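# Press the bell's button once and keep it upright

## Task

Ring the bell by pushing its button fully down briefly and then allowing it to spring back up; the press counts only if the bell remains standing and unmoved, and the task fails if the bell is tipped over or shifted.

## Robot and tools

Robot: two FANUC CRX arms, left_arm and right_arm, each ending in a two-finger parallel gripper. In the scene frame the origin sits at table-top height midway between the nominal bases, +x points out over the table, +z up, and left_arm is on the +y side (these names do not match image sides). Calibrated bases: left_arm at (+0.019, +0.341, 0) m, quat_wxyz (+1.000, 0, 0, +0.017); right_arm at (+0.025, -0.342, 0) m, quat_wxyz (+1.000, 0, 0, -0.004). A camera stand is fixed behind the arms.

Frames: each arm reports its hand pose, velocities and targets in its own base frame. Fixed cameras and the table use the scene frame. Commanded offsets are taken along the axes of that arm's current Hand target. On the gripper, the fingers point along +z and open and close along x; end_effector_position is the point between the pads, and fingertips extend 17.5 mm past it. A block juts about 10 cm toward the gripper's -y side and rotates with it.

The 18-number row (used by execute_actions and move): values in [-1, 1], always all 18 even if one arm idles. Order: left_arm dx, dy, dz, rx, ry, rz, left_gripper position, force_limit, speed, then the same nine for right_arm/right_gripper. dx..rz are an offset, not a pose: a displacement from that arm's Hand target as it stood when the action or move began, along the Hand target's axes; 1.0 equals 0.6 m or 180 degrees, and rx, ry, rz form one rotation vector. Sending the same offset again moves further. Six zeros re-command the current Hand target. Gripper position: +1 fully open (50 mm), about -0.65 pads meet, -1 grips until blocked. force_limit: -1 about 20 N, 0 about 102 N, +1 about 185 N per pad (final force may be ~15 N higher). speed: -1 = 20 mm/s, 0 = 85, +1 = 150. force_limit and speed begin at +1. Always resend the gripper numbers you want kept; a 0 is a real command.

execute_actions(actions, cameras): actions is a list of actions; each action has up to 15 rows, one per 1/30 s step, and a short action repeats its final row. Every row counts from the action's start pose, not the previous row. Images appear only if actions is empty or cameras requests them (["all"], names, or []). An empty list also reports the scene number and task.

move(target, speed, blend, blocking, cameras): drives each gripper in a straight line from its Hand target to the offset given by one row, or through a list of up to 15 rows (all counted from the same starting Hand targets). speed is the path top speed in m/s, 0.002 to 1, default 0.25 (turns up to twice that in rad/s), one value or one per target. blend (m) rounds corners between list targets; 0 stops at each. Paths last at least 0.5 s and are cut off at 10 s. They do not avoid obstacles. Grippers lag and can overshoot, more when fast. Finger numbers of later targets are applied on arrival. blocking=false returns after about 0.5 s while motion continues. The result adds a move: line giving the ending (done = at rest within 3 mm and 2 degrees; off_target, moving, held, fault) and limits (paced = pose clipped, held = steps withheld).

wait(seconds 0 to 10): lets time pass holding commands. stop(): brakes a running move; fingers keep moving. zoom_image(camera, region): camera is cam_left_wrist or cam_right_wrist (each 896x504); region [x0, y0, x1, y1] in pixels from the top-left, at most 504 by 504, on the newest image. read_manual(section="licences") only returns licence text. finished_scene(scene): ends the scene irreversibly; give the current scene number (1 or 2).

Control details: each step the commanded pose is clipped to within 70 mm and 16 degrees of the measured gripper pose, so one action may fall short. Hand target in a result is the last commanded pose after clipping and is the base for the next offsets. A gripper can rest short of it; the next command, even zeros, reasks for it; if still short, send the gap. To release a push, command the target back beyond the gripper. A clearance check blocks commands bringing the arms too close (fingers excepted).

Result lines: end_effector_position (m) and end_effector_quat_wxyz per arm; Joint velocities (may read within noise); Tool commands; step readings of position for action calls; Flange force along gripper x y z (noisy, includes held weight, "no reading" near singularities); object_status 0 moving, 1 blocked while opening, 2 blocked while closing (gripping), 3 at requested position or pads closed; position_measured counts, opening ≈ (250 - counts) × 0.202 mm; MOTOR HOT warnings.

Hazards: arms are stiff, so aiming even slightly beyond a firm contact can trigger a fault; contact force of 150 N, or joint torque at the limits (150 N m waist, shoulder, elbow; 37.6 N m wrist joints), freezes the arm for 10 s. Faster moves strike harder. Overheating from holding, stretching or pushing into unreachable poses brakes an arm for 30 to 60 s. Contact between the two arms can fail the scene. Press the button slowly and only as deep as needed, straight down over its center, then lift clear; never tip or slide the bell or let anything fall off the table.

Each tool is called after "Emit:" as name(argument=value, ...) on one line, values as JSON.

## Session

Emit:
execute_actions(actions=[])

Scene clock: 0.00 s.
left_arm: end_effector_position=(+0.4856, -0.3003, +0.3757) position_measured=3 object_status=3 end_effector_quat_wxyz=(-0.085, +0.863, +0.467, +0.172) | right_arm: end_effector_position=(+0.5708, -0.2185, +0.3825) position_measured=3 object_status=3 end_effector_quat_wxyz=(+0.459, +0.162, +0.669, -0.562)
Joint positions: left_arm=[-0.551 0.352 0.697 -0.403 -1.866 -0.156] | right_arm=[0.053 0.126 -0.681 1.898 -1.341 -0.207]
Joint velocities: within noise
Flange force (N): no reading
Hand target: left_arm +0.4856, -0.3003, +0.3757; -0.085, +0.863, +0.467, +0.172 | right_arm +0.5708, -0.2185, +0.3825; +0.459, +0.162, +0.669, -0.562
Tool commands: left_gripper/position=+1.0 left_gripper/force_limit=+1.0 left_gripper/speed=+1.0 right_gripper/position=+1.0 right_gripper/force_limit=+1.0 right_gripper/speed=+1.0

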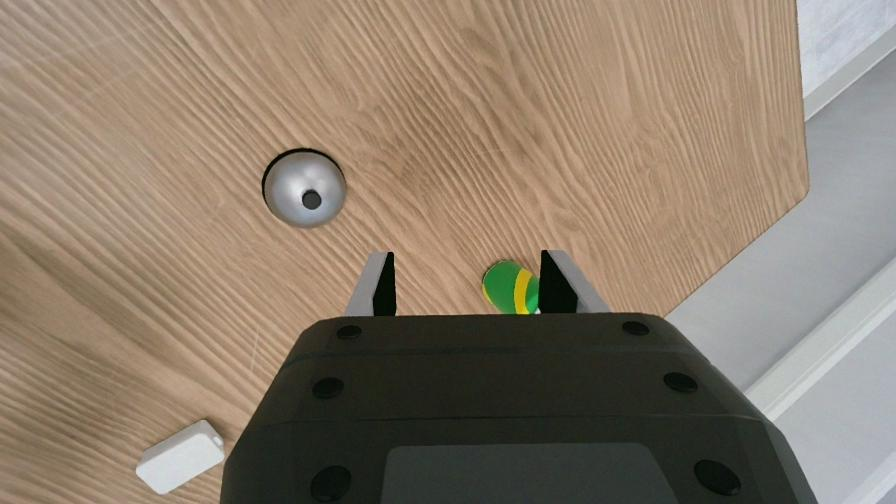

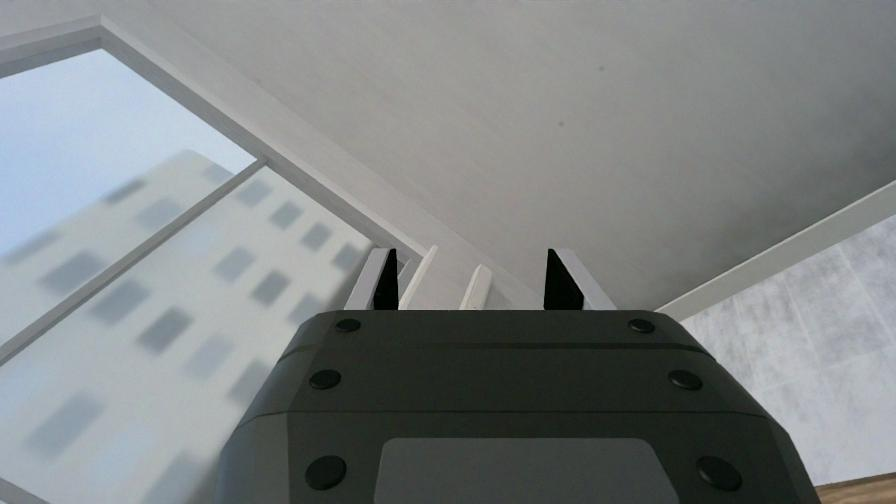

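Emit:
move(target=[-0.1728,0.0613,0.3367,0.0045,-0.1228,0,-1,-0.8,1,0,0,0,0,0,0,1,1,1], speed=0.3, cameras=["cam_left_wrist"])

Scene clock: 28.20 s.
left_arm: end_effector_position=(+0.5078, -0.3391, +0.1502) position_measured=251 object_status=3 end_effector_quat_wxyz=(+0.000, +0.879, +0.476, +0.000) | right_arm: end_effector_position=(+0.5708, -0.2185, +0.3825) position_measured=3 object_status=3 end_effector_quat_wxyz=(+0.459, +0.162, +0.669, -0.562)
Joint positions: left_arm=[-0.374 0.444 0.232 0.001 -1.359 -0.205] | right_arm=[0.053 0.126 -0.681 1.898 -1.341 -0.207]
Flange force (N): left_arm=[-0.3 -9.2 -1.3] | right_arm=[-0.2 2.8 1.5]
Hand target: left_arm +0.5078, -0.3390, +0.1501; +0.000, +0.879, +0.476, +0.000 | right_arm +0.5708, -0.2185, +0.3825; +0.459, +0.162, +0.669, -0.562
Off the commanded pose: left_arm 0.000 m, 0 deg | right_arm 0.000 m, 0 deg.
move: done
Images, in order (width x height): cam_left_wrist 896x504.

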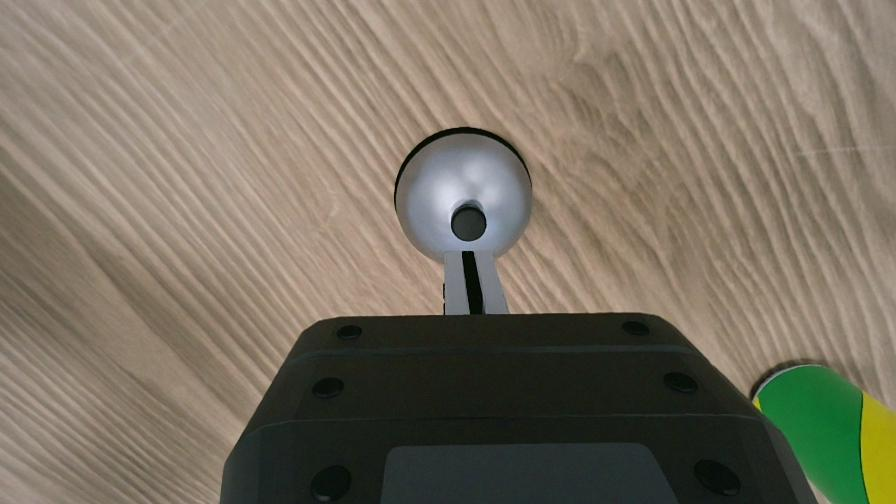

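Emit:
move(target=[0,0,0.075,0,0,0,-1,-0.8,1,0,0,0,0,0,0,1,1,1], speed=0.15, cameras=["cam_left_wrist"])

Scene clock: 43.60 s.
left_arm: end_effector_position=(+0.5078, -0.3390, +0.1051) position_measured=251 object_status=3 end_effector_quat_wxyz=(+0.000, +0.879, +0.476, +0.000) | right_arm: end_effector_position=(+0.5708, -0.2185, +0.3825) position_measured=3 object_status=3 end_effector_quat_wxyz=(+0.459, +0.162, +0.669, -0.562)
Joint positions: left_arm=[-0.374 0.473 0.165 0.001 -1.263 -0.205] | right_arm=[0.053 0.126 -0.681 1.898 -1.341 -0.207]
Flange force (N): left_arm=[-0.1 -8.7 -2.2] | right_arm=[0.7 2.8 2.0]
Hand target: left_arm +0.5078, -0.3391, +0.1051; +0.000, +0.879, +0.476, +0.000 | right_arm +0.5708, -0.2185, +0.3825; +0.459, +0.162, +0.669, -0.562
Off the commanded pose: left_arm 0.000 m, 0 deg | right_arm 0.000 m, 0 deg.
move: done
Images, in order (width x height): cam_left_wrist 896x504.

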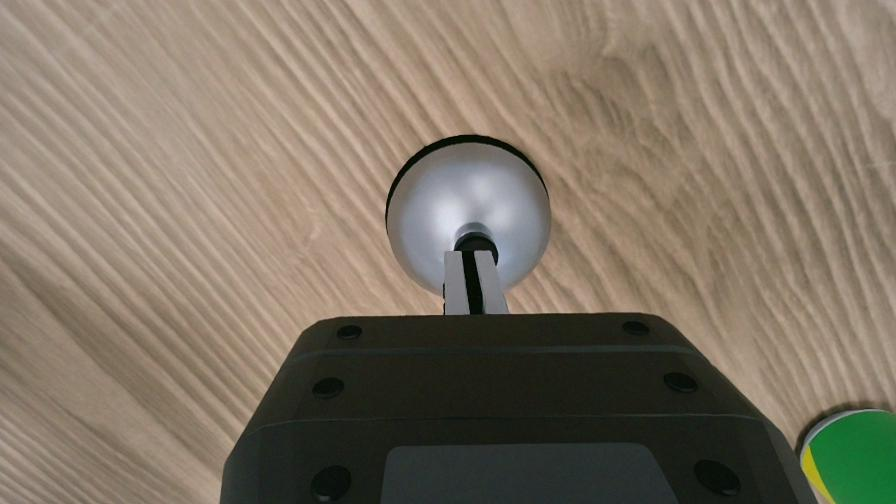

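Emit:
move(target=[0.0033,-0.0017,0.027,0,0,0,-1,-0.8,1,0,0,0,0,0,0,1,1,1], speed=0.06, cameras=["cam_left_wrist"])

Emit:
zoom_image(camera="cam_left_wrist", region=[370, 120, 580, 320])

Scene clock: 56.83 s.
left_arm: end_effector_position=(+0.5080, -0.3369, +0.0889) position_measured=251 object_status=3 end_effector_quat_wxyz=(+0.000, +0.879, +0.476, +0.000) | right_arm: end_effector_position=(+0.5708, -0.2185, +0.3825) position_measured=3 object_status=3 end_effector_quat_wxyz=(+0.459, +0.162, +0.669, -0.562)
Joint positions: left_arm=[-0.37 0.484 0.14 0.001 -1.228 -0.209] | right_arm=[0.053 0.126 -0.681 1.898 -1.341 -0.207]
Flange force (N): left_arm=[0.2 -9.6 -2.6] | right_arm=[0.6 2.6 1.8]
Hand target: left_arm +0.5080, -0.3368, +0.0889; +0.000, +0.879, +0.476, +0.000 | right_arm +0.5708, -0.2185, +0.3825; +0.459, +0.162, +0.669, -0.562
Off the commanded pose: left_arm 0.000 m, 0 deg | right_arm 0.000 m, 0 deg.
move: done
Images, in order (width x height): cam_left_wrist 896x504.

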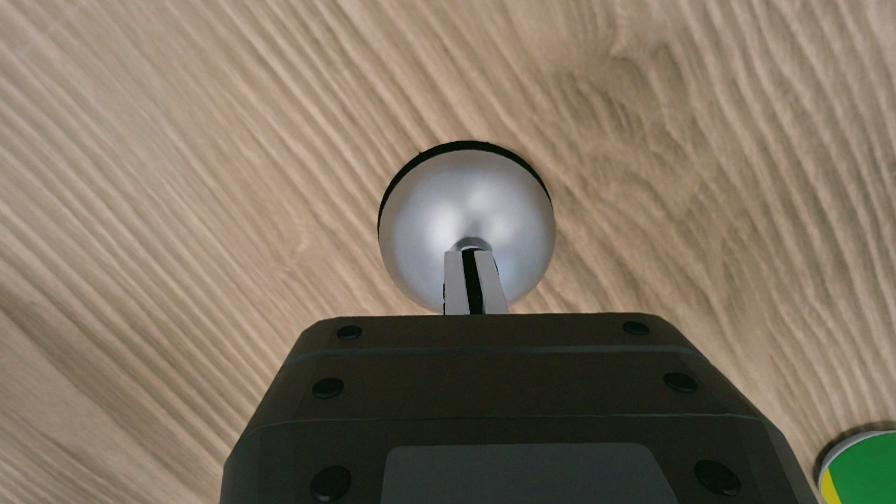

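Scaled by 2.400 from the camera's 896x504 image, which has a finer 1280x720 frame.

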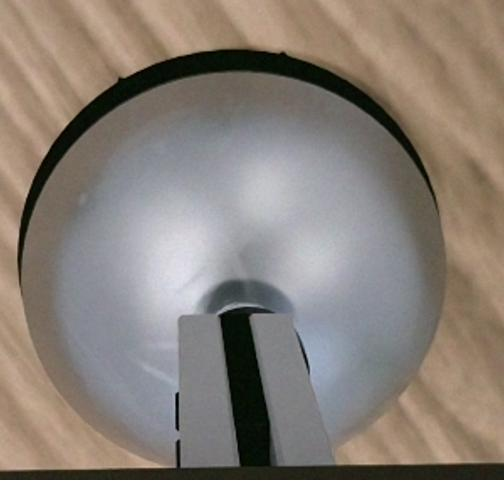

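Emit:
execute_actions(actions=[[[0,0,0.00333,0,0,0,-1,-0.8,1,0,0,0,0,0,0,1,1,1]],[[0,0,0.00333,0,0,0,-1,-0.8,1,0,0,0,0,0,0,1,1,1]],[[0,0,0.00333,0,0,0,-1,-0.8,1,0,0,0,0,0,0,1,1,1]]])

Scene clock: 62.57 s.
left_arm: end_effector_position=(+0.5080, -0.3368, +0.0828) position_measured=251 object_status=3 end_effector_quat_wxyz=(+0.000, +0.879, +0.476, +0.000) | right_arm: end_effector_position=(+0.5708, -0.2185, +0.3825) position_measured=3 object_status=3 end_effector_quat_wxyz=(+0.459, +0.162, +0.669, -0.562)
Joint positions: left_arm=[-0.37 0.489 0.133 0.001 -1.216 -0.209] | right_arm=[0.053 0.126 -0.681 1.898 -1.341 -0.207]
Flange force (N): left_arm=[-0.3 -9.7 -5.1] | right_arm=[0.4 2.6 1.8]
Flange force at the end of the 1st action (N): left_arm=[0.1 -9.4 -2.2] | right_arm=[0.5 3.2 1.7]
Flange force at the end of the 2nd action (N): left_arm=[0.1 -9.3 -3.5] | right_arm=[0.4 3.2 1.7]
Hand target: left_arm +0.5080, -0.3368, +0.0829; +0.000, +0.879, +0.476, +0.000 | right_arm +0.5708, -0.2185, +0.3825; +0.459, +0.162, +0.669, -0.562
Off the commanded pose: left_arm 0.000 m, 0 deg | right_arm 0.000 m, 0 deg.
Step readings (end_effector_position of left_arm | right_arm; steps 1 to 15: 1st action; 16 to 30: 2nd action; 31 to 45: 3rd action):
0: (+0.5080, -0.3368, +0.0889) | (+0.5708, -0.2185, +0.3825)
1: (+0.5080, -0.3368, +0.0888) | (+0.5708, -0.2185, +0.3825)
2: (+0.5081, -0.3369, +0.0880) | (+0.5708, -0.2185, +0.3825)
4: (+0.5080, -0.3368, +0.0868) | (+0.5708, -0.2185, +0.3825)
8: (+0.5080, -0.3368, +0.0868) | (+0.5708, -0.2185, +0.3825)
15: (+0.5080, -0.3368, +0.0868) | (+0.5708, -0.2185, +0.3825)
16: (+0.5080, -0.3368, +0.0868) | (+0.5708, -0.2185, +0.3825)
17: (+0.5081, -0.3369, +0.0864) | (+0.5708, -0.2185, +0.3825)
19: (+0.5080, -0.3368, +0.0850) | (+0.5708, -0.2185, +0.3825)
23: (+0.5080, -0.3368, +0.0849) | (+0.5708, -0.2185, +0.3825)
30: (+0.5080, -0.3368, +0.0849) | (+0.5708, -0.2185, +0.3825)
31: (+0.5080, -0.3368, +0.0848) | (+0.5708, -0.2185, +0.3825)
32: (+0.5081, -0.3369, +0.0841) | (+0.5708, -0.2185, +0.3825)
34: (+0.5080, -0.3368, +0.0828) | (+0.5708, -0.2185, +0.3825)
38: (+0.5080, -0.3368, +0.0828) | (+0.5708, -0.2185, +0.3825)
45: (+0.5080, -0.3368, +0.0828) | (+0.5708, -0.2185, +0.3825)

Emit:
execute_actions(actions=[[[0,0,0.0025,0,0,0,-1,-0.8,1,0,0,0,0,0,0,1,1,1]],[[0,0,0.0025,0,0,0,-1,-0.8,1,0,0,0,0,0,0,1,1,1]],[[0,0,0.0017,0,0,0,-1,-0.8,1,0,0,0,0,0,0,1,1,1]]], cameras=["cam_left_wrist"])

Emit:
zoom_image(camera="cam_left_wrist", region=[370, 120, 580, 320])

Scene clock: 68.03 s.
left_arm: end_effector_position=(+0.5080, -0.3369, +0.0789) position_measured=251 object_status=3 end_effector_quat_wxyz=(+0.000, +0.879, +0.476, +0.000) | right_arm: end_effector_position=(+0.5708, -0.2185, +0.3825) position_measured=3 object_status=3 end_effector_quat_wxyz=(+0.459, +0.162, +0.669, -0.562)
Joint positions: left_arm=[-0.37 0.492 0.128 0.001 -1.207 -0.209] | right_arm=[0.053 0.126 -0.681 1.898 -1.341 -0.207]
Flange force (N): left_arm=[8.0 -30.6 -139.8] | right_arm=[0.2 2.3 1.6]
Flange force at the end of the 1st action (N): left_arm=[0.9 -8.0 -5.8] | right_arm=[-0.1 3.0 1.1]
Flange force at the end of the 2nd action (N): left_arm=[3.2 -17.8 -72.6] | right_arm=[0.5 2.6 2.4]
Hand target: left_arm +0.5080, -0.3369, +0.0788; +0.000, +0.879, +0.476, +0.000 | right_arm +0.5708, -0.2185, +0.3825; +0.459, +0.162, +0.669, -0.562
Off the commanded pose: left_arm 0.000 m, 0 deg | right_arm 0.000 m, 0 deg.
Step readings (end_effector_position of left_arm | right_arm; steps 1 to 15: 1st action; 16 to 30: 2nd action; 31 to 45: 3rd action):
0: (+0.5080, -0.3368, +0.0829) | (+0.5708, -0.2185, +0.3825)
1: (+0.5080, -0.3368, +0.0829) | (+0.5708, -0.2185, +0.3825)
2: (+0.5080, -0.3368, +0.0826) | (+0.5708, -0.2185, +0.3825)
4: (+0.5080, -0.3369, +0.0817) | (+0.5708, -0.2185, +0.3825)
8: (+0.5080, -0.3369, +0.0814) | (+0.5708, -0.2185, +0.3825)
15: (+0.5080, -0.3368, +0.0814) | (+0.5708, -0.2185, +0.3825)
16: (+0.5080, -0.3368, +0.0813) | (+0.5708, -0.2185, +0.3825)
17: (+0.5081, -0.3369, +0.0807) | (+0.5708, -0.2185, +0.3825)
19: (+0.5081, -0.3370, +0.0804) | (+0.5708, -0.2185, +0.3825)
23: (+0.5081, -0.3369, +0.0801) | (+0.5708, -0.2185, +0.3825)
30: (+0.5081, -0.3369, +0.0799) | (+0.5708, -0.2185, +0.3825)
31: (+0.5080, -0.3369, +0.0799) | (+0.5708, -0.2185, +0.3825)
32: (+0.5081, -0.3369, +0.0795) | (+0.5708, -0.2185, +0.3825)
34: (+0.5081, -0.3369, +0.0793) | (+0.5708, -0.2185, +0.3825)
38: (+0.5081, -0.3369, +0.0791) | (+0.5708, -0.2185, +0.3825)
45: (+0.5080, -0.3369, +0.0789) | (+0.5708, -0.2185, +0.3825)
Images, in order (width x height): cam_left_wrist 896x504.

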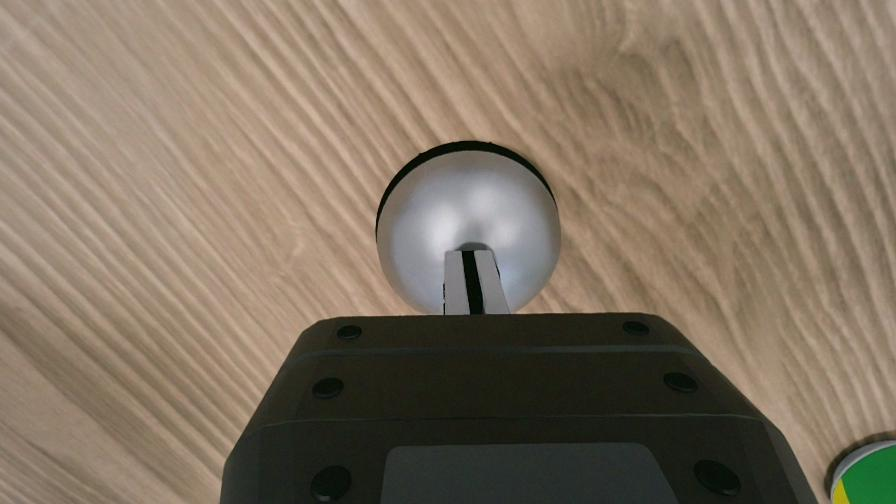

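Scaled by 2.400 from the camera's 896x504 image, which has a finer 1280x720 frame.

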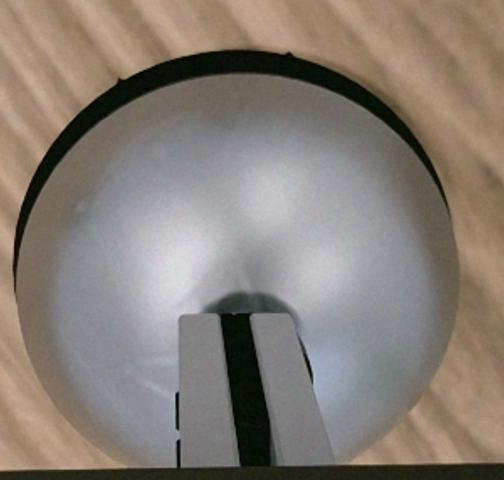

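Emit:
move(target=[[0,0,-0.01,0,0,0,-1,-0.8,1,0,0,0,0,0,0,1,1,1],[0,0,-0.08,0,0,0,-1,-0.8,1,0,0,0,0,0,0,1,1,1]], speed=[0.03,0.15], blend=0.003, cameras=["cam_left_wrist"])

Emit:
zoom_image(camera="cam_left_wrist", region=[370, 100, 580, 300])

Scene clock: 72.77 s.
left_arm: end_effector_position=(+0.5080, -0.3369, +0.1269) position_measured=251 object_status=3 end_effector_quat_wxyz=(+0.000, +0.879, +0.476, +0.000) | right_arm: end_effector_position=(+0.5708, -0.2185, +0.3825) position_measured=3 object_status=3 end_effector_quat_wxyz=(+0.459, +0.162, +0.669, -0.562)
Joint positions: left_arm=[-0.37 0.455 0.192 0.001 -1.308 -0.209] | right_arm=[0.053 0.126 -0.681 1.898 -1.341 -0.207]
Flange force (N): left_arm=[-0.4 -9.2 -1.2] | right_arm=[-0.1 3.9 1.6]
Hand target: left_arm +0.5080, -0.3368, +0.1268; +0.000, +0.879, +0.476, +0.000 | right_arm +0.5708, -0.2185, +0.3825; +0.459, +0.162, +0.669, -0.562
Off the commanded pose: left_arm 0.000 m, 0 deg | right_arm 0.000 m, 0 deg.
move: done
Images, in order (width x height): cam_left_wrist 896x504.

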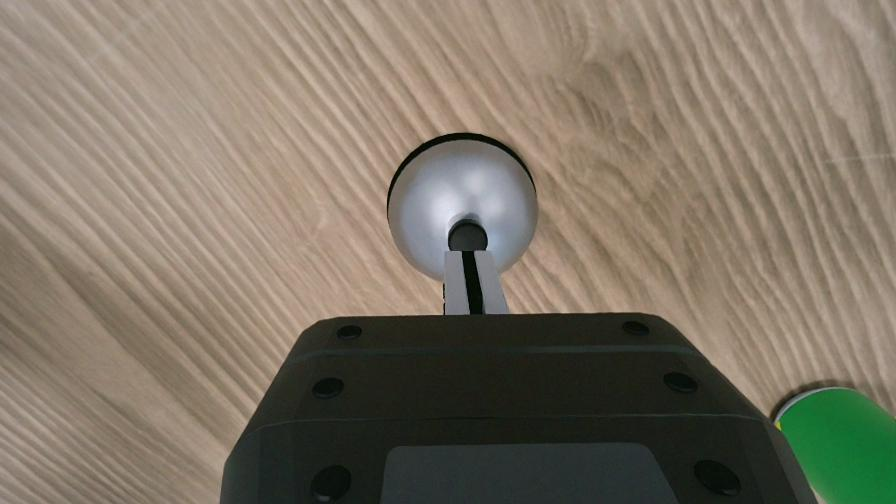

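Scaled by 2.400 from the camera's 896x504 image, which has a finer 1280x720 frame.

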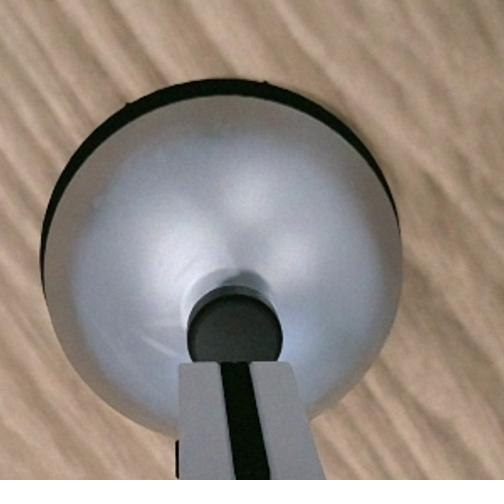

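Emit:
zoom_image(camera="cam_left_wrist", region=[435, 200, 505, 260])

Scaled by 7.200 from the camera's 896x504 image, which has a finer 1280x720 frame.

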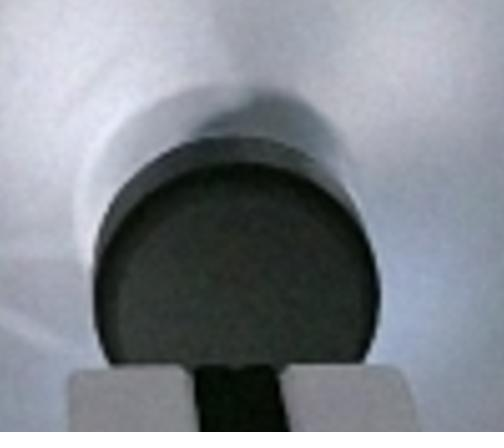

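Emit:
finished_scene(scene=1)

The scene is finished: the task was done.


## Next scene

The same job, from a new start.

Emit:
execute_actions(actions=[])

Scene clock: 0.00 s.
left_arm: end_effector_position=(+0.3833, +0.1222, +0.2687) position_measured=3 object_status=3 end_effector_quat_wxyz=(+0.087, -0.386, +0.907, -0.141) | right_arm: end_effector_position=(+0.4409, +0.3950, +0.3287) position_measured=3 object_status=3 end_effector_quat_wxyz=(-0.001, +0.490, +0.866, -0.100)
Joint positions: left_arm=[0.903 -0.257 -0.392 0.336 -1.425 1.425] | right_arm=[0.961 0.573 0.82 0.019 -2.018 -0.413]
Joint velocities: within noise
Flange force (N): no reading
Hand target: left_arm +0.3833, +0.1222, +0.2687; +0.087, -0.386, +0.907, -0.141 | right_arm +0.4409, +0.3950, +0.3287; -0.001, +0.490, +0.866, -0.100
Tool commands: left_gripper/position=+1.0 left_gripper/force_limit=+1.0 left_gripper/speed=+1.0 right_gripper/position=+1.0 right_gripper/force_limit=+1.0 right_gripper/speed=+1.0

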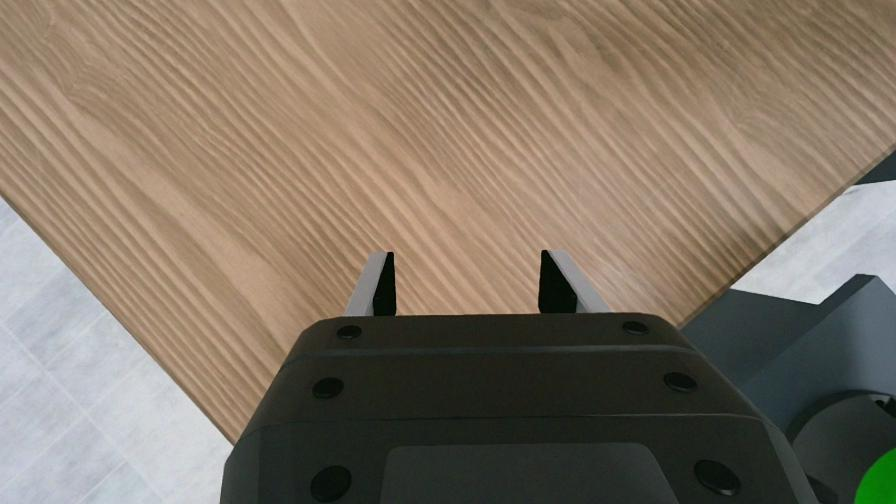

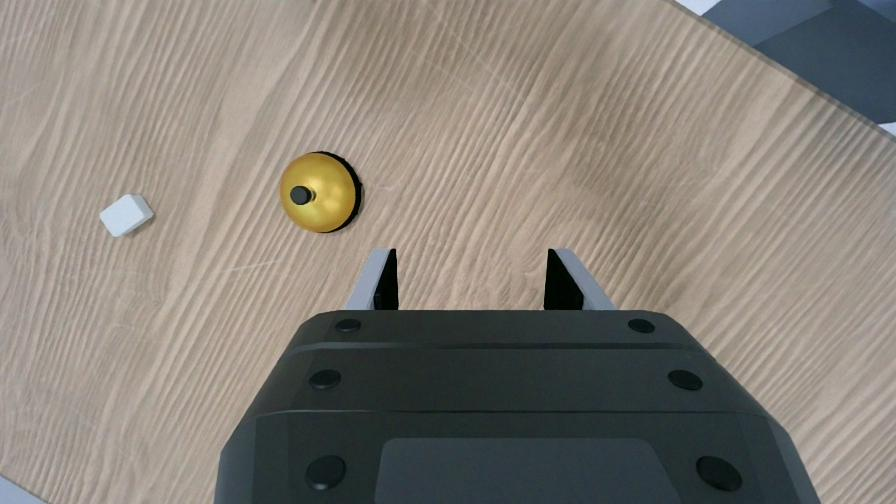

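Emit:
move(target=[0,0,0,0,0,0,1,1,1,-0.2505,0.0273,0.3663,-0.0558,0.0309,0,-1,-0.8,1], speed=0.3, cameras=["cam_right_wrist"])

Emit:
zoom_image(camera="cam_right_wrist", region=[370, 100, 580, 300])

Scene clock: 13.97 s.
left_arm: end_effector_position=(+0.3833, +0.1222, +0.2687) position_measured=3 object_status=3 end_effector_quat_wxyz=(+0.087, -0.386, +0.907, -0.141) | right_arm: end_effector_position=(+0.5112, +0.2377, +0.1252) position_measured=251 object_status=3 end_effector_quat_wxyz=(+0.000, +0.492, +0.871, +0.000)
Joint positions: left_arm=[0.903 -0.257 -0.392 0.336 -1.425 1.425] | right_arm=[0.668 0.346 0.036 0 -1.261 -0.126]
Flange force (N): left_arm=[5.1 1.6 0.0] | right_arm=[-1.8 3.1 -0.5]
Hand target: left_arm +0.3833, +0.1222, +0.2687; +0.087, -0.386, +0.907, -0.141 | right_arm +0.5112, +0.2377, +0.1251; +0.000, +0.492, +0.871, +0.000
Off the commanded pose: left_arm 0.000 m, 0 deg | right_arm 0.000 m, 0 deg.
move: done
Images, in order (width x height): cam_right_wrist 896x504.

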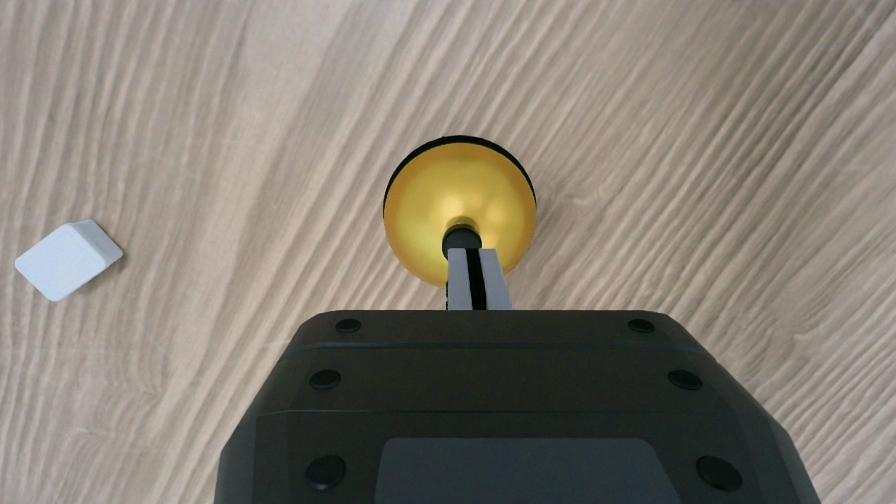

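Scaled by 2.400 from the camera's 896x504 image, which has a finer 1280x720 frame.

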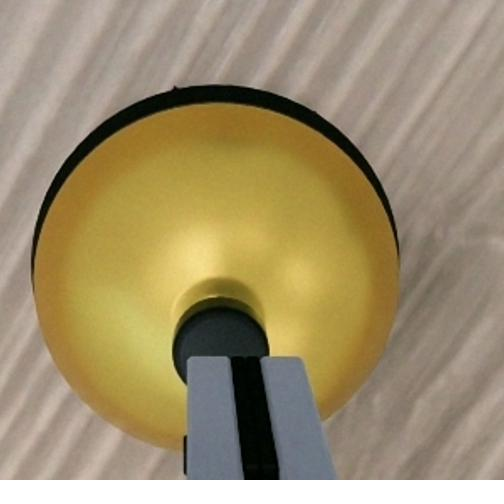

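Emit:
move(target=[0,0,0,0,0,0,1,1,1,-0.0047,0,0.061,0,0,0,-1,-0.8,1], speed=0.12)

Emit:
execute_actions(actions=[[[0,0,0,0,0,0,1,1,1,0,0,0.00333,0,0,0,-1,-0.8,1]],[[0,0,0,0,0,0,1,1,1,0,0,0.0025,0,0,0,-1,-0.8,1]],[[0,0,0,0,0,0,1,1,1,0,0,0.00167,0,0,0,-1,-0.8,1]]], cameras=["cam_right_wrist"])

Emit:
zoom_image(camera="cam_right_wrist", region=[420, 200, 530, 300])

Scene clock: 23.00 s.
left_arm: end_effector_position=(+0.3833, +0.1222, +0.2687) position_measured=3 object_status=3 end_effector_quat_wxyz=(+0.087, -0.386, +0.907, -0.141) | right_arm: end_effector_position=(+0.5126, +0.2353, +0.0885) position_measured=251 object_status=3 end_effector_quat_wxyz=(+0.000, +0.492, +0.871, +0.000)
Joint positions: left_arm=[0.903 -0.257 -0.392 0.336 -1.425 1.425] | right_arm=[0.663 0.377 -0.012 0 -1.182 -0.121]
Flange force (N): left_arm=[4.9 1.5 0.2] | right_arm=[-2.2 3.1 1.0]
Hand target: left_arm +0.3833, +0.1222, +0.2687; +0.087, -0.386, +0.907, -0.141 | right_arm +0.5126, +0.2352, +0.0885; +0.000, +0.492, +0.871, +0.000
Off the commanded pose: left_arm 0.000 m, 0 deg | right_arm 0.000 m, 0 deg.
move: done

Scene clock: 24.70 s.
left_arm: end_effector_position=(+0.3833, +0.1222, +0.2687) position_measured=3 object_status=3 end_effector_quat_wxyz=(+0.087, -0.386, +0.907, -0.141) | right_arm: end_effector_position=(+0.5126, +0.2352, +0.0840) position_measured=251 object_status=3 end_effector_quat_wxyz=(+0.000, +0.492, +0.871, +0.000)
Joint positions: left_arm=[0.903 -0.257 -0.392 0.336 -1.425 1.425] | right_arm=[0.663 0.382 -0.018 0 -1.172 -0.121]
Flange force (N): left_arm=[5.0 0.9 0.6] | right_arm=[-2.0 3.7 -0.2]
Flange force at the end of the 1st action (N): left_arm=[5.0 1.3 0.4] | right_arm=[-2.3 3.5 0.2]
Flange force at the end of the 2nd action (N): left_arm=[4.9 1.4 0.5] | right_arm=[-1.6 2.6 1.1]
Hand target: left_arm +0.3833, +0.1222, +0.2687; +0.087, -0.386, +0.907, -0.141 | right_arm +0.5126, +0.2352, +0.0840; +0.000, +0.492, +0.871, +0.000
Off the commanded pose: left_arm 0.000 m, 0 deg | right_arm 0.000 m, 0 deg.
Step readings (end_effector_position of left_arm | right_arm; steps 1 to 15: 1st action; 16 to 30: 2nd action; 31 to 45: 3rd action):
0: (+0.3833, +0.1222, +0.2687) | (+0.5126, +0.2353, +0.0885)
1: (+0.3833, +0.1222, +0.2687) | (+0.5126, +0.2353, +0.0885)
2: (+0.3833, +0.1222, +0.2687) | (+0.5127, +0.2353, +0.0875)
4: (+0.3833, +0.1222, +0.2687) | (+0.5126, +0.2352, +0.0864)
8: (+0.3833, +0.1222, +0.2687) | (+0.5126, +0.2352, +0.0864)
15: (+0.3833, +0.1222, +0.2687) | (+0.5126, +0.2352, +0.0864)
16: (+0.3833, +0.1222, +0.2687) | (+0.5126, +0.2352, +0.0864)
17: (+0.3833, +0.1222, +0.2687) | (+0.5126, +0.2353, +0.0860)
19: (+0.3833, +0.1222, +0.2687) | (+0.5126, +0.2352, +0.0851)
23: (+0.3833, +0.1222, +0.2687) | (+0.5126, +0.2353, +0.0850)
30: (+0.3833, +0.1222, +0.2687) | (+0.5126, +0.2352, +0.0850)
31: (+0.3833, +0.1222, +0.2687) | (+0.5126, +0.2352, +0.0850)
32: (+0.3833, +0.1222, +0.2687) | (+0.5126, +0.2353, +0.0845)
34: (+0.3833, +0.1222, +0.2687) | (+0.5126, +0.2352, +0.0840)
38: (+0.3833, +0.1222, +0.2687) | (+0.5126, +0.2352, +0.0840)
45: (+0.3833, +0.1222, +0.2687) | (+0.5126, +0.2352, +0.0840)
Images, in order (width x height): cam_right_wrist 896x504.

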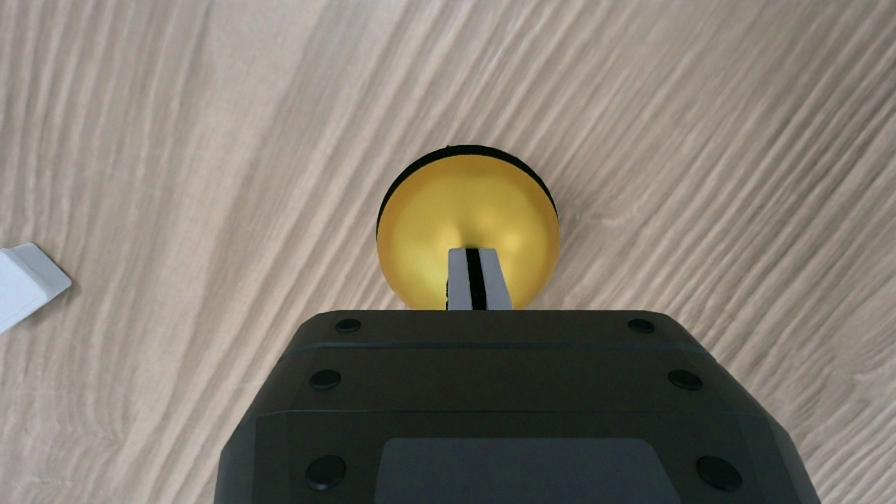

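Scaled by 4.582 from the camera's 896x504 image, which has a finer 1280x720 frame.

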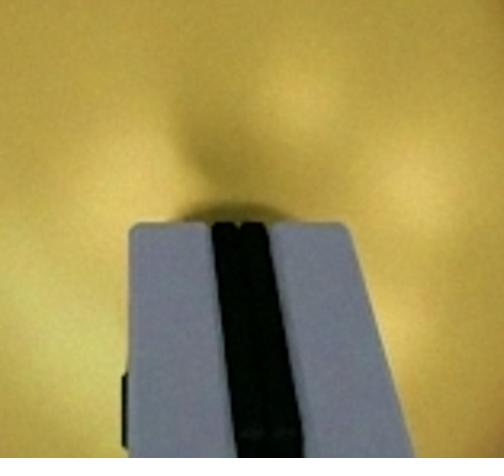

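Emit:
execute_actions(actions=[[[0,0,0,0,0,0,1,1,1,0,0,0.00167,0,0,0,-1,-0.8,1]],[[0,0,0,0,0,0,1,1,1,0,0,0.00167,0,0,0,-1,-0.8,1]],[[0,0,0,0,0,0,1,1,1,0,0,0.00167,0,0,0,-1,-0.8,1]],[[0,0,0,0,0,0,1,1,1,0,0,0.00117,0,0,0,-1,-0.8,1]]])

Scene clock: 29.73 s.
left_arm: end_effector_position=(+0.3833, +0.1222, +0.2687) position_measured=3 object_status=3 end_effector_quat_wxyz=(+0.087, -0.386, +0.907, -0.141) | right_arm: end_effector_position=(+0.5126, +0.2352, +0.0803) position_measured=251 object_status=3 end_effector_quat_wxyz=(+0.000, +0.492, +0.871, +0.000)
Joint positions: left_arm=[0.903 -0.257 -0.392 0.336 -1.425 1.425] | right_arm=[0.663 0.385 -0.022 0.001 -1.164 -0.121]
Flange force (N): left_arm=[5.2 1.4 0.5] | right_arm=[-2.0 3.8 -2.5]
Flange force at the end of the 1st action (N): left_arm=[4.8 0.6 0.2] | right_arm=[-2.0 2.7 -0.6]
Flange force at the end of the 2nd action (N): left_arm=[5.3 1.6 0.6] | right_arm=[-1.5 2.4 -1.0]
Flange force at the end of the 3rd action (N): left_arm=[5.0 1.0 0.3] | right_arm=[-2.5 3.5 -1.9]
Hand target: left_arm +0.3833, +0.1222, +0.2687; +0.087, -0.386, +0.907, -0.141 | right_arm +0.5126, +0.2352, +0.0803; +0.000, +0.492, +0.871, +0.000
Off the commanded pose: left_arm 0.000 m, 0 deg | right_arm 0.000 m, 0 deg.
Step readings (end_effector_position of left_arm | right_arm; steps 1 to 15: 1st action; 16 to 30: 2nd action; 31 to 45: 3rd action; 46 to 60: 4th action):
0: (+0.3833, +0.1222, +0.2687) | (+0.5126, +0.2352, +0.0840)
1: (+0.3833, +0.1222, +0.2687) | (+0.5126, +0.2352, +0.0840)
2: (+0.3833, +0.1222, +0.2687) | (+0.5126, +0.2352, +0.0837)
4: (+0.3833, +0.1222, +0.2687) | (+0.5126, +0.2352, +0.0830)
8: (+0.3833, +0.1222, +0.2687) | (+0.5126, +0.2352, +0.0830)
15: (+0.3833, +0.1222, +0.2687) | (+0.5126, +0.2352, +0.0830)
16: (+0.3833, +0.1222, +0.2687) | (+0.5126, +0.2352, +0.0830)
17: (+0.3833, +0.1222, +0.2687) | (+0.5126, +0.2352, +0.0825)
19: (+0.3833, +0.1222, +0.2687) | (+0.5126, +0.2352, +0.0820)
23: (+0.3833, +0.1222, +0.2687) | (+0.5126, +0.2352, +0.0820)
30: (+0.3833, +0.1222, +0.2687) | (+0.5126, +0.2352, +0.0820)
31: (+0.3833, +0.1222, +0.2687) | (+0.5126, +0.2352, +0.0819)
32: (+0.3833, +0.1222, +0.2687) | (+0.5126, +0.2353, +0.0815)
34: (+0.3833, +0.1222, +0.2687) | (+0.5126, +0.2352, +0.0810)
38: (+0.3833, +0.1222, +0.2687) | (+0.5126, +0.2352, +0.0810)
45: (+0.3833, +0.1222, +0.2687) | (+0.5126, +0.2352, +0.0810)
46: (+0.3833, +0.1222, +0.2687) | (+0.5126, +0.2352, +0.0810)
47: (+0.3833, +0.1222, +0.2687) | (+0.5126, +0.2352, +0.0807)
49: (+0.3833, +0.1222, +0.2687) | (+0.5126, +0.2352, +0.0803)
53: (+0.3833, +0.1222, +0.2687) | (+0.5126, +0.2352, +0.0803)
60: (+0.3833, +0.1222, +0.2687) | (+0.5126, +0.2352, +0.0803)

Emit:
execute_actions(actions=[[[0,0,0,0,0,0,1,1,1,0,0,0.00117,0,0,0,-1,-0.8,1]],[[0,0,0,0,0,0,1,1,1,0,0,0.00117,0,0,0,-1,-0.8,1]]])

Scene clock: 34.50 s.
left_arm: end_effector_position=(+0.3833, +0.1222, +0.2687) position_measured=3 object_status=3 end_effector_quat_wxyz=(+0.087, -0.386, +0.907, -0.141) | right_arm: end_effector_position=(+0.5126, +0.2352, +0.0789) position_measured=251 object_status=3 end_effector_quat_wxyz=(+0.000, +0.492, +0.871, +0.000)
Joint positions: left_arm=[0.903 -0.257 -0.392 0.336 -1.425 1.425] | right_arm=[0.663 0.386 -0.024 0 -1.161 -0.121]
Flange force (N): left_arm=[5.1 2.0 0.7] | right_arm=[-1.8 3.4 -3.8]
Flange force at the end of the 1st action (N): left_arm=[5.1 2.1 0.4] | right_arm=[-2.4 3.2 -2.9]
Hand target: left_arm +0.3833, +0.1222, +0.2687; +0.087, -0.386, +0.907, -0.141 | right_arm +0.5126, +0.2352, +0.0789; +0.000, +0.492, +0.871, +0.000
Off the commanded pose: left_arm 0.000 m, 0 deg | right_arm 0.000 m, 0 deg.
Step readings (end_effector_position of left_arm | right_arm; steps 1 to 15: 1st action; 16 to 30: 2nd action):
0: (+0.3833, +0.1222, +0.2687) | (+0.5126, +0.2352, +0.0803)
1: (+0.3833, +0.1222, +0.2687) | (+0.5126, +0.2352, +0.0803)
2: (+0.3833, +0.1222, +0.2687) | (+0.5126, +0.2352, +0.0800)
4: (+0.3833, +0.1222, +0.2687) | (+0.5126, +0.2352, +0.0796)
8: (+0.3833, +0.1222, +0.2687) | (+0.5126, +0.2352, +0.0796)
15: (+0.3833, +0.1222, +0.2687) | (+0.5126, +0.2352, +0.0796)
16: (+0.3833, +0.1222, +0.2687) | (+0.5126, +0.2352, +0.0795)
17: (+0.3833, +0.1222, +0.2687) | (+0.5126, +0.2352, +0.0792)
19: (+0.3833, +0.1222, +0.2687) | (+0.5126, +0.2352, +0.0789)
23: (+0.3833, +0.1222, +0.2687) | (+0.5126, +0.2352, +0.0789)
30: (+0.3833, +0.1222, +0.2687) | (+0.5126, +0.2352, +0.0789)

Emit:
execute_actions(actions=[[[0,0,0,0,0,0,1,1,1,0,0,0.00117,0,0,0,-1,-0.8,1]],[[0,0,0,0,0,0,1,1,1,0,0,0.00117,0,0,0,-1,-0.8,1]]])

Scene clock: 38.23 s.
left_arm: end_effector_position=(+0.3833, +0.1222, +0.2687) position_measured=3 object_status=3 end_effector_quat_wxyz=(+0.087, -0.386, +0.907, -0.141) | right_arm: end_effector_position=(+0.5126, +0.2352, +0.0775) position_measured=251 object_status=3 end_effector_quat_wxyz=(+0.000, +0.492, +0.871, +0.000)
Joint positions: left_arm=[0.903 -0.257 -0.392 0.336 -1.425 1.425] | right_arm=[0.663 0.388 -0.025 0 -1.158 -0.121]
Flange force (N): left_arm=[4.7 1.3 0.0] | right_arm=[6.6 -16.8 -86.6]
Flange force at the end of the 1st action (N): left_arm=[5.0 1.2 0.2] | right_arm=[0.4 -1.7 -30.1]
Hand target: left_arm +0.3833, +0.1222, +0.2687; +0.087, -0.386, +0.907, -0.141 | right_arm +0.5126, +0.2352, +0.0775; +0.000, +0.492, +0.871, +0.000
Off the commanded pose: left_arm 0.000 m, 0 deg | right_arm 0.000 m, 0 deg.
Step readings (end_effector_position of left_arm | right_arm; steps 1 to 15: 1st action; 16 to 30: 2nd action):
0: (+0.3833, +0.1222, +0.2687) | (+0.5126, +0.2352, +0.0789)
1: (+0.3833, +0.1222, +0.2687) | (+0.5126, +0.2352, +0.0789)
2: (+0.3833, +0.1222, +0.2687) | (+0.5126, +0.2352, +0.0786)
4: (+0.3833, +0.1222, +0.2687) | (+0.5126, +0.2353, +0.0783)
8: (+0.3833, +0.1222, +0.2687) | (+0.5126, +0.2353, +0.0783)
15: (+0.3833, +0.1222, +0.2687) | (+0.5126, +0.2352, +0.0782)
16: (+0.3833, +0.1222, +0.2687) | (+0.5126, +0.2352, +0.0782)
17: (+0.3833, +0.1222, +0.2687) | (+0.5126, +0.2352, +0.0780)
19: (+0.3833, +0.1222, +0.2687) | (+0.5127, +0.2353, +0.0778)
23: (+0.3833, +0.1222, +0.2687) | (+0.5126, +0.2353, +0.0776)
30: (+0.3833, +0.1222, +0.2687) | (+0.5126, +0.2352, +0.0775)

Emit:
move(target=[[0,0,0,0,0,0,1,1,1,0,0,-0.01,0,0,0,-1,-0.8,1],[0,0,0,0,0,0,1,1,1,0,0,-0.07,0,0,0,-1,-0.8,1]], speed=[0.03,0.15], blend=0.003, cameras=["cam_right_wrist"])

Scene clock: 41.37 s.
left_arm: end_effector_position=(+0.3833, +0.1222, +0.2687) position_measured=3 object_status=3 end_effector_quat_wxyz=(+0.087, -0.386, +0.907, -0.141) | right_arm: end_effector_position=(+0.5126, +0.2352, +0.1195) position_measured=251 object_status=3 end_effector_quat_wxyz=(+0.000, +0.492, +0.871, +0.000)
Joint positions: left_arm=[0.903 -0.257 -0.392 0.336 -1.425 1.425] | right_arm=[0.663 0.351 0.029 0 -1.249 -0.121]
Flange force (N): left_arm=[5.0 1.1 0.4] | right_arm=[-1.7 3.7 0.5]
Hand target: left_arm +0.3833, +0.1222, +0.2687; +0.087, -0.386, +0.907, -0.141 | right_arm +0.5126, +0.2353, +0.1195; +0.000, +0.492, +0.871, +0.000
Off the commanded pose: left_arm 0.000 m, 0 deg | right_arm 0.000 m, 0 deg.
move: done
Images, in order (width x height): cam_right_wrist 896x504.

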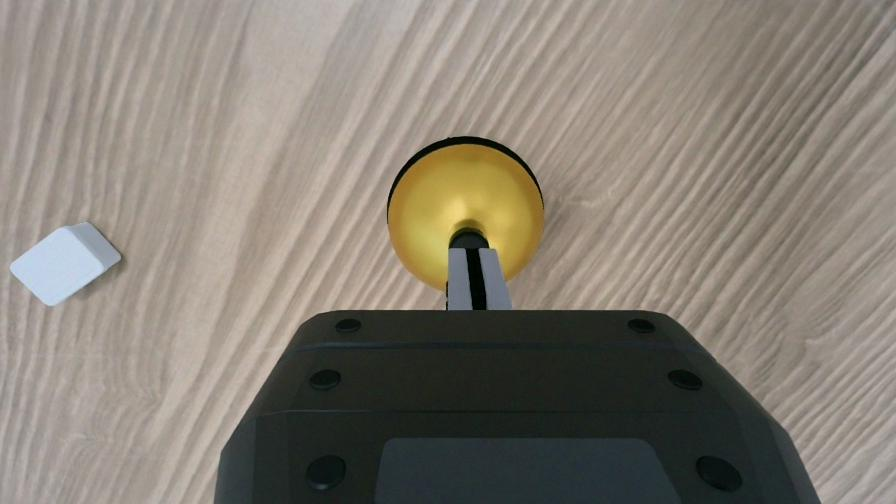

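Emit:
finished_scene(scene=2)

The scene is finished: the task was done.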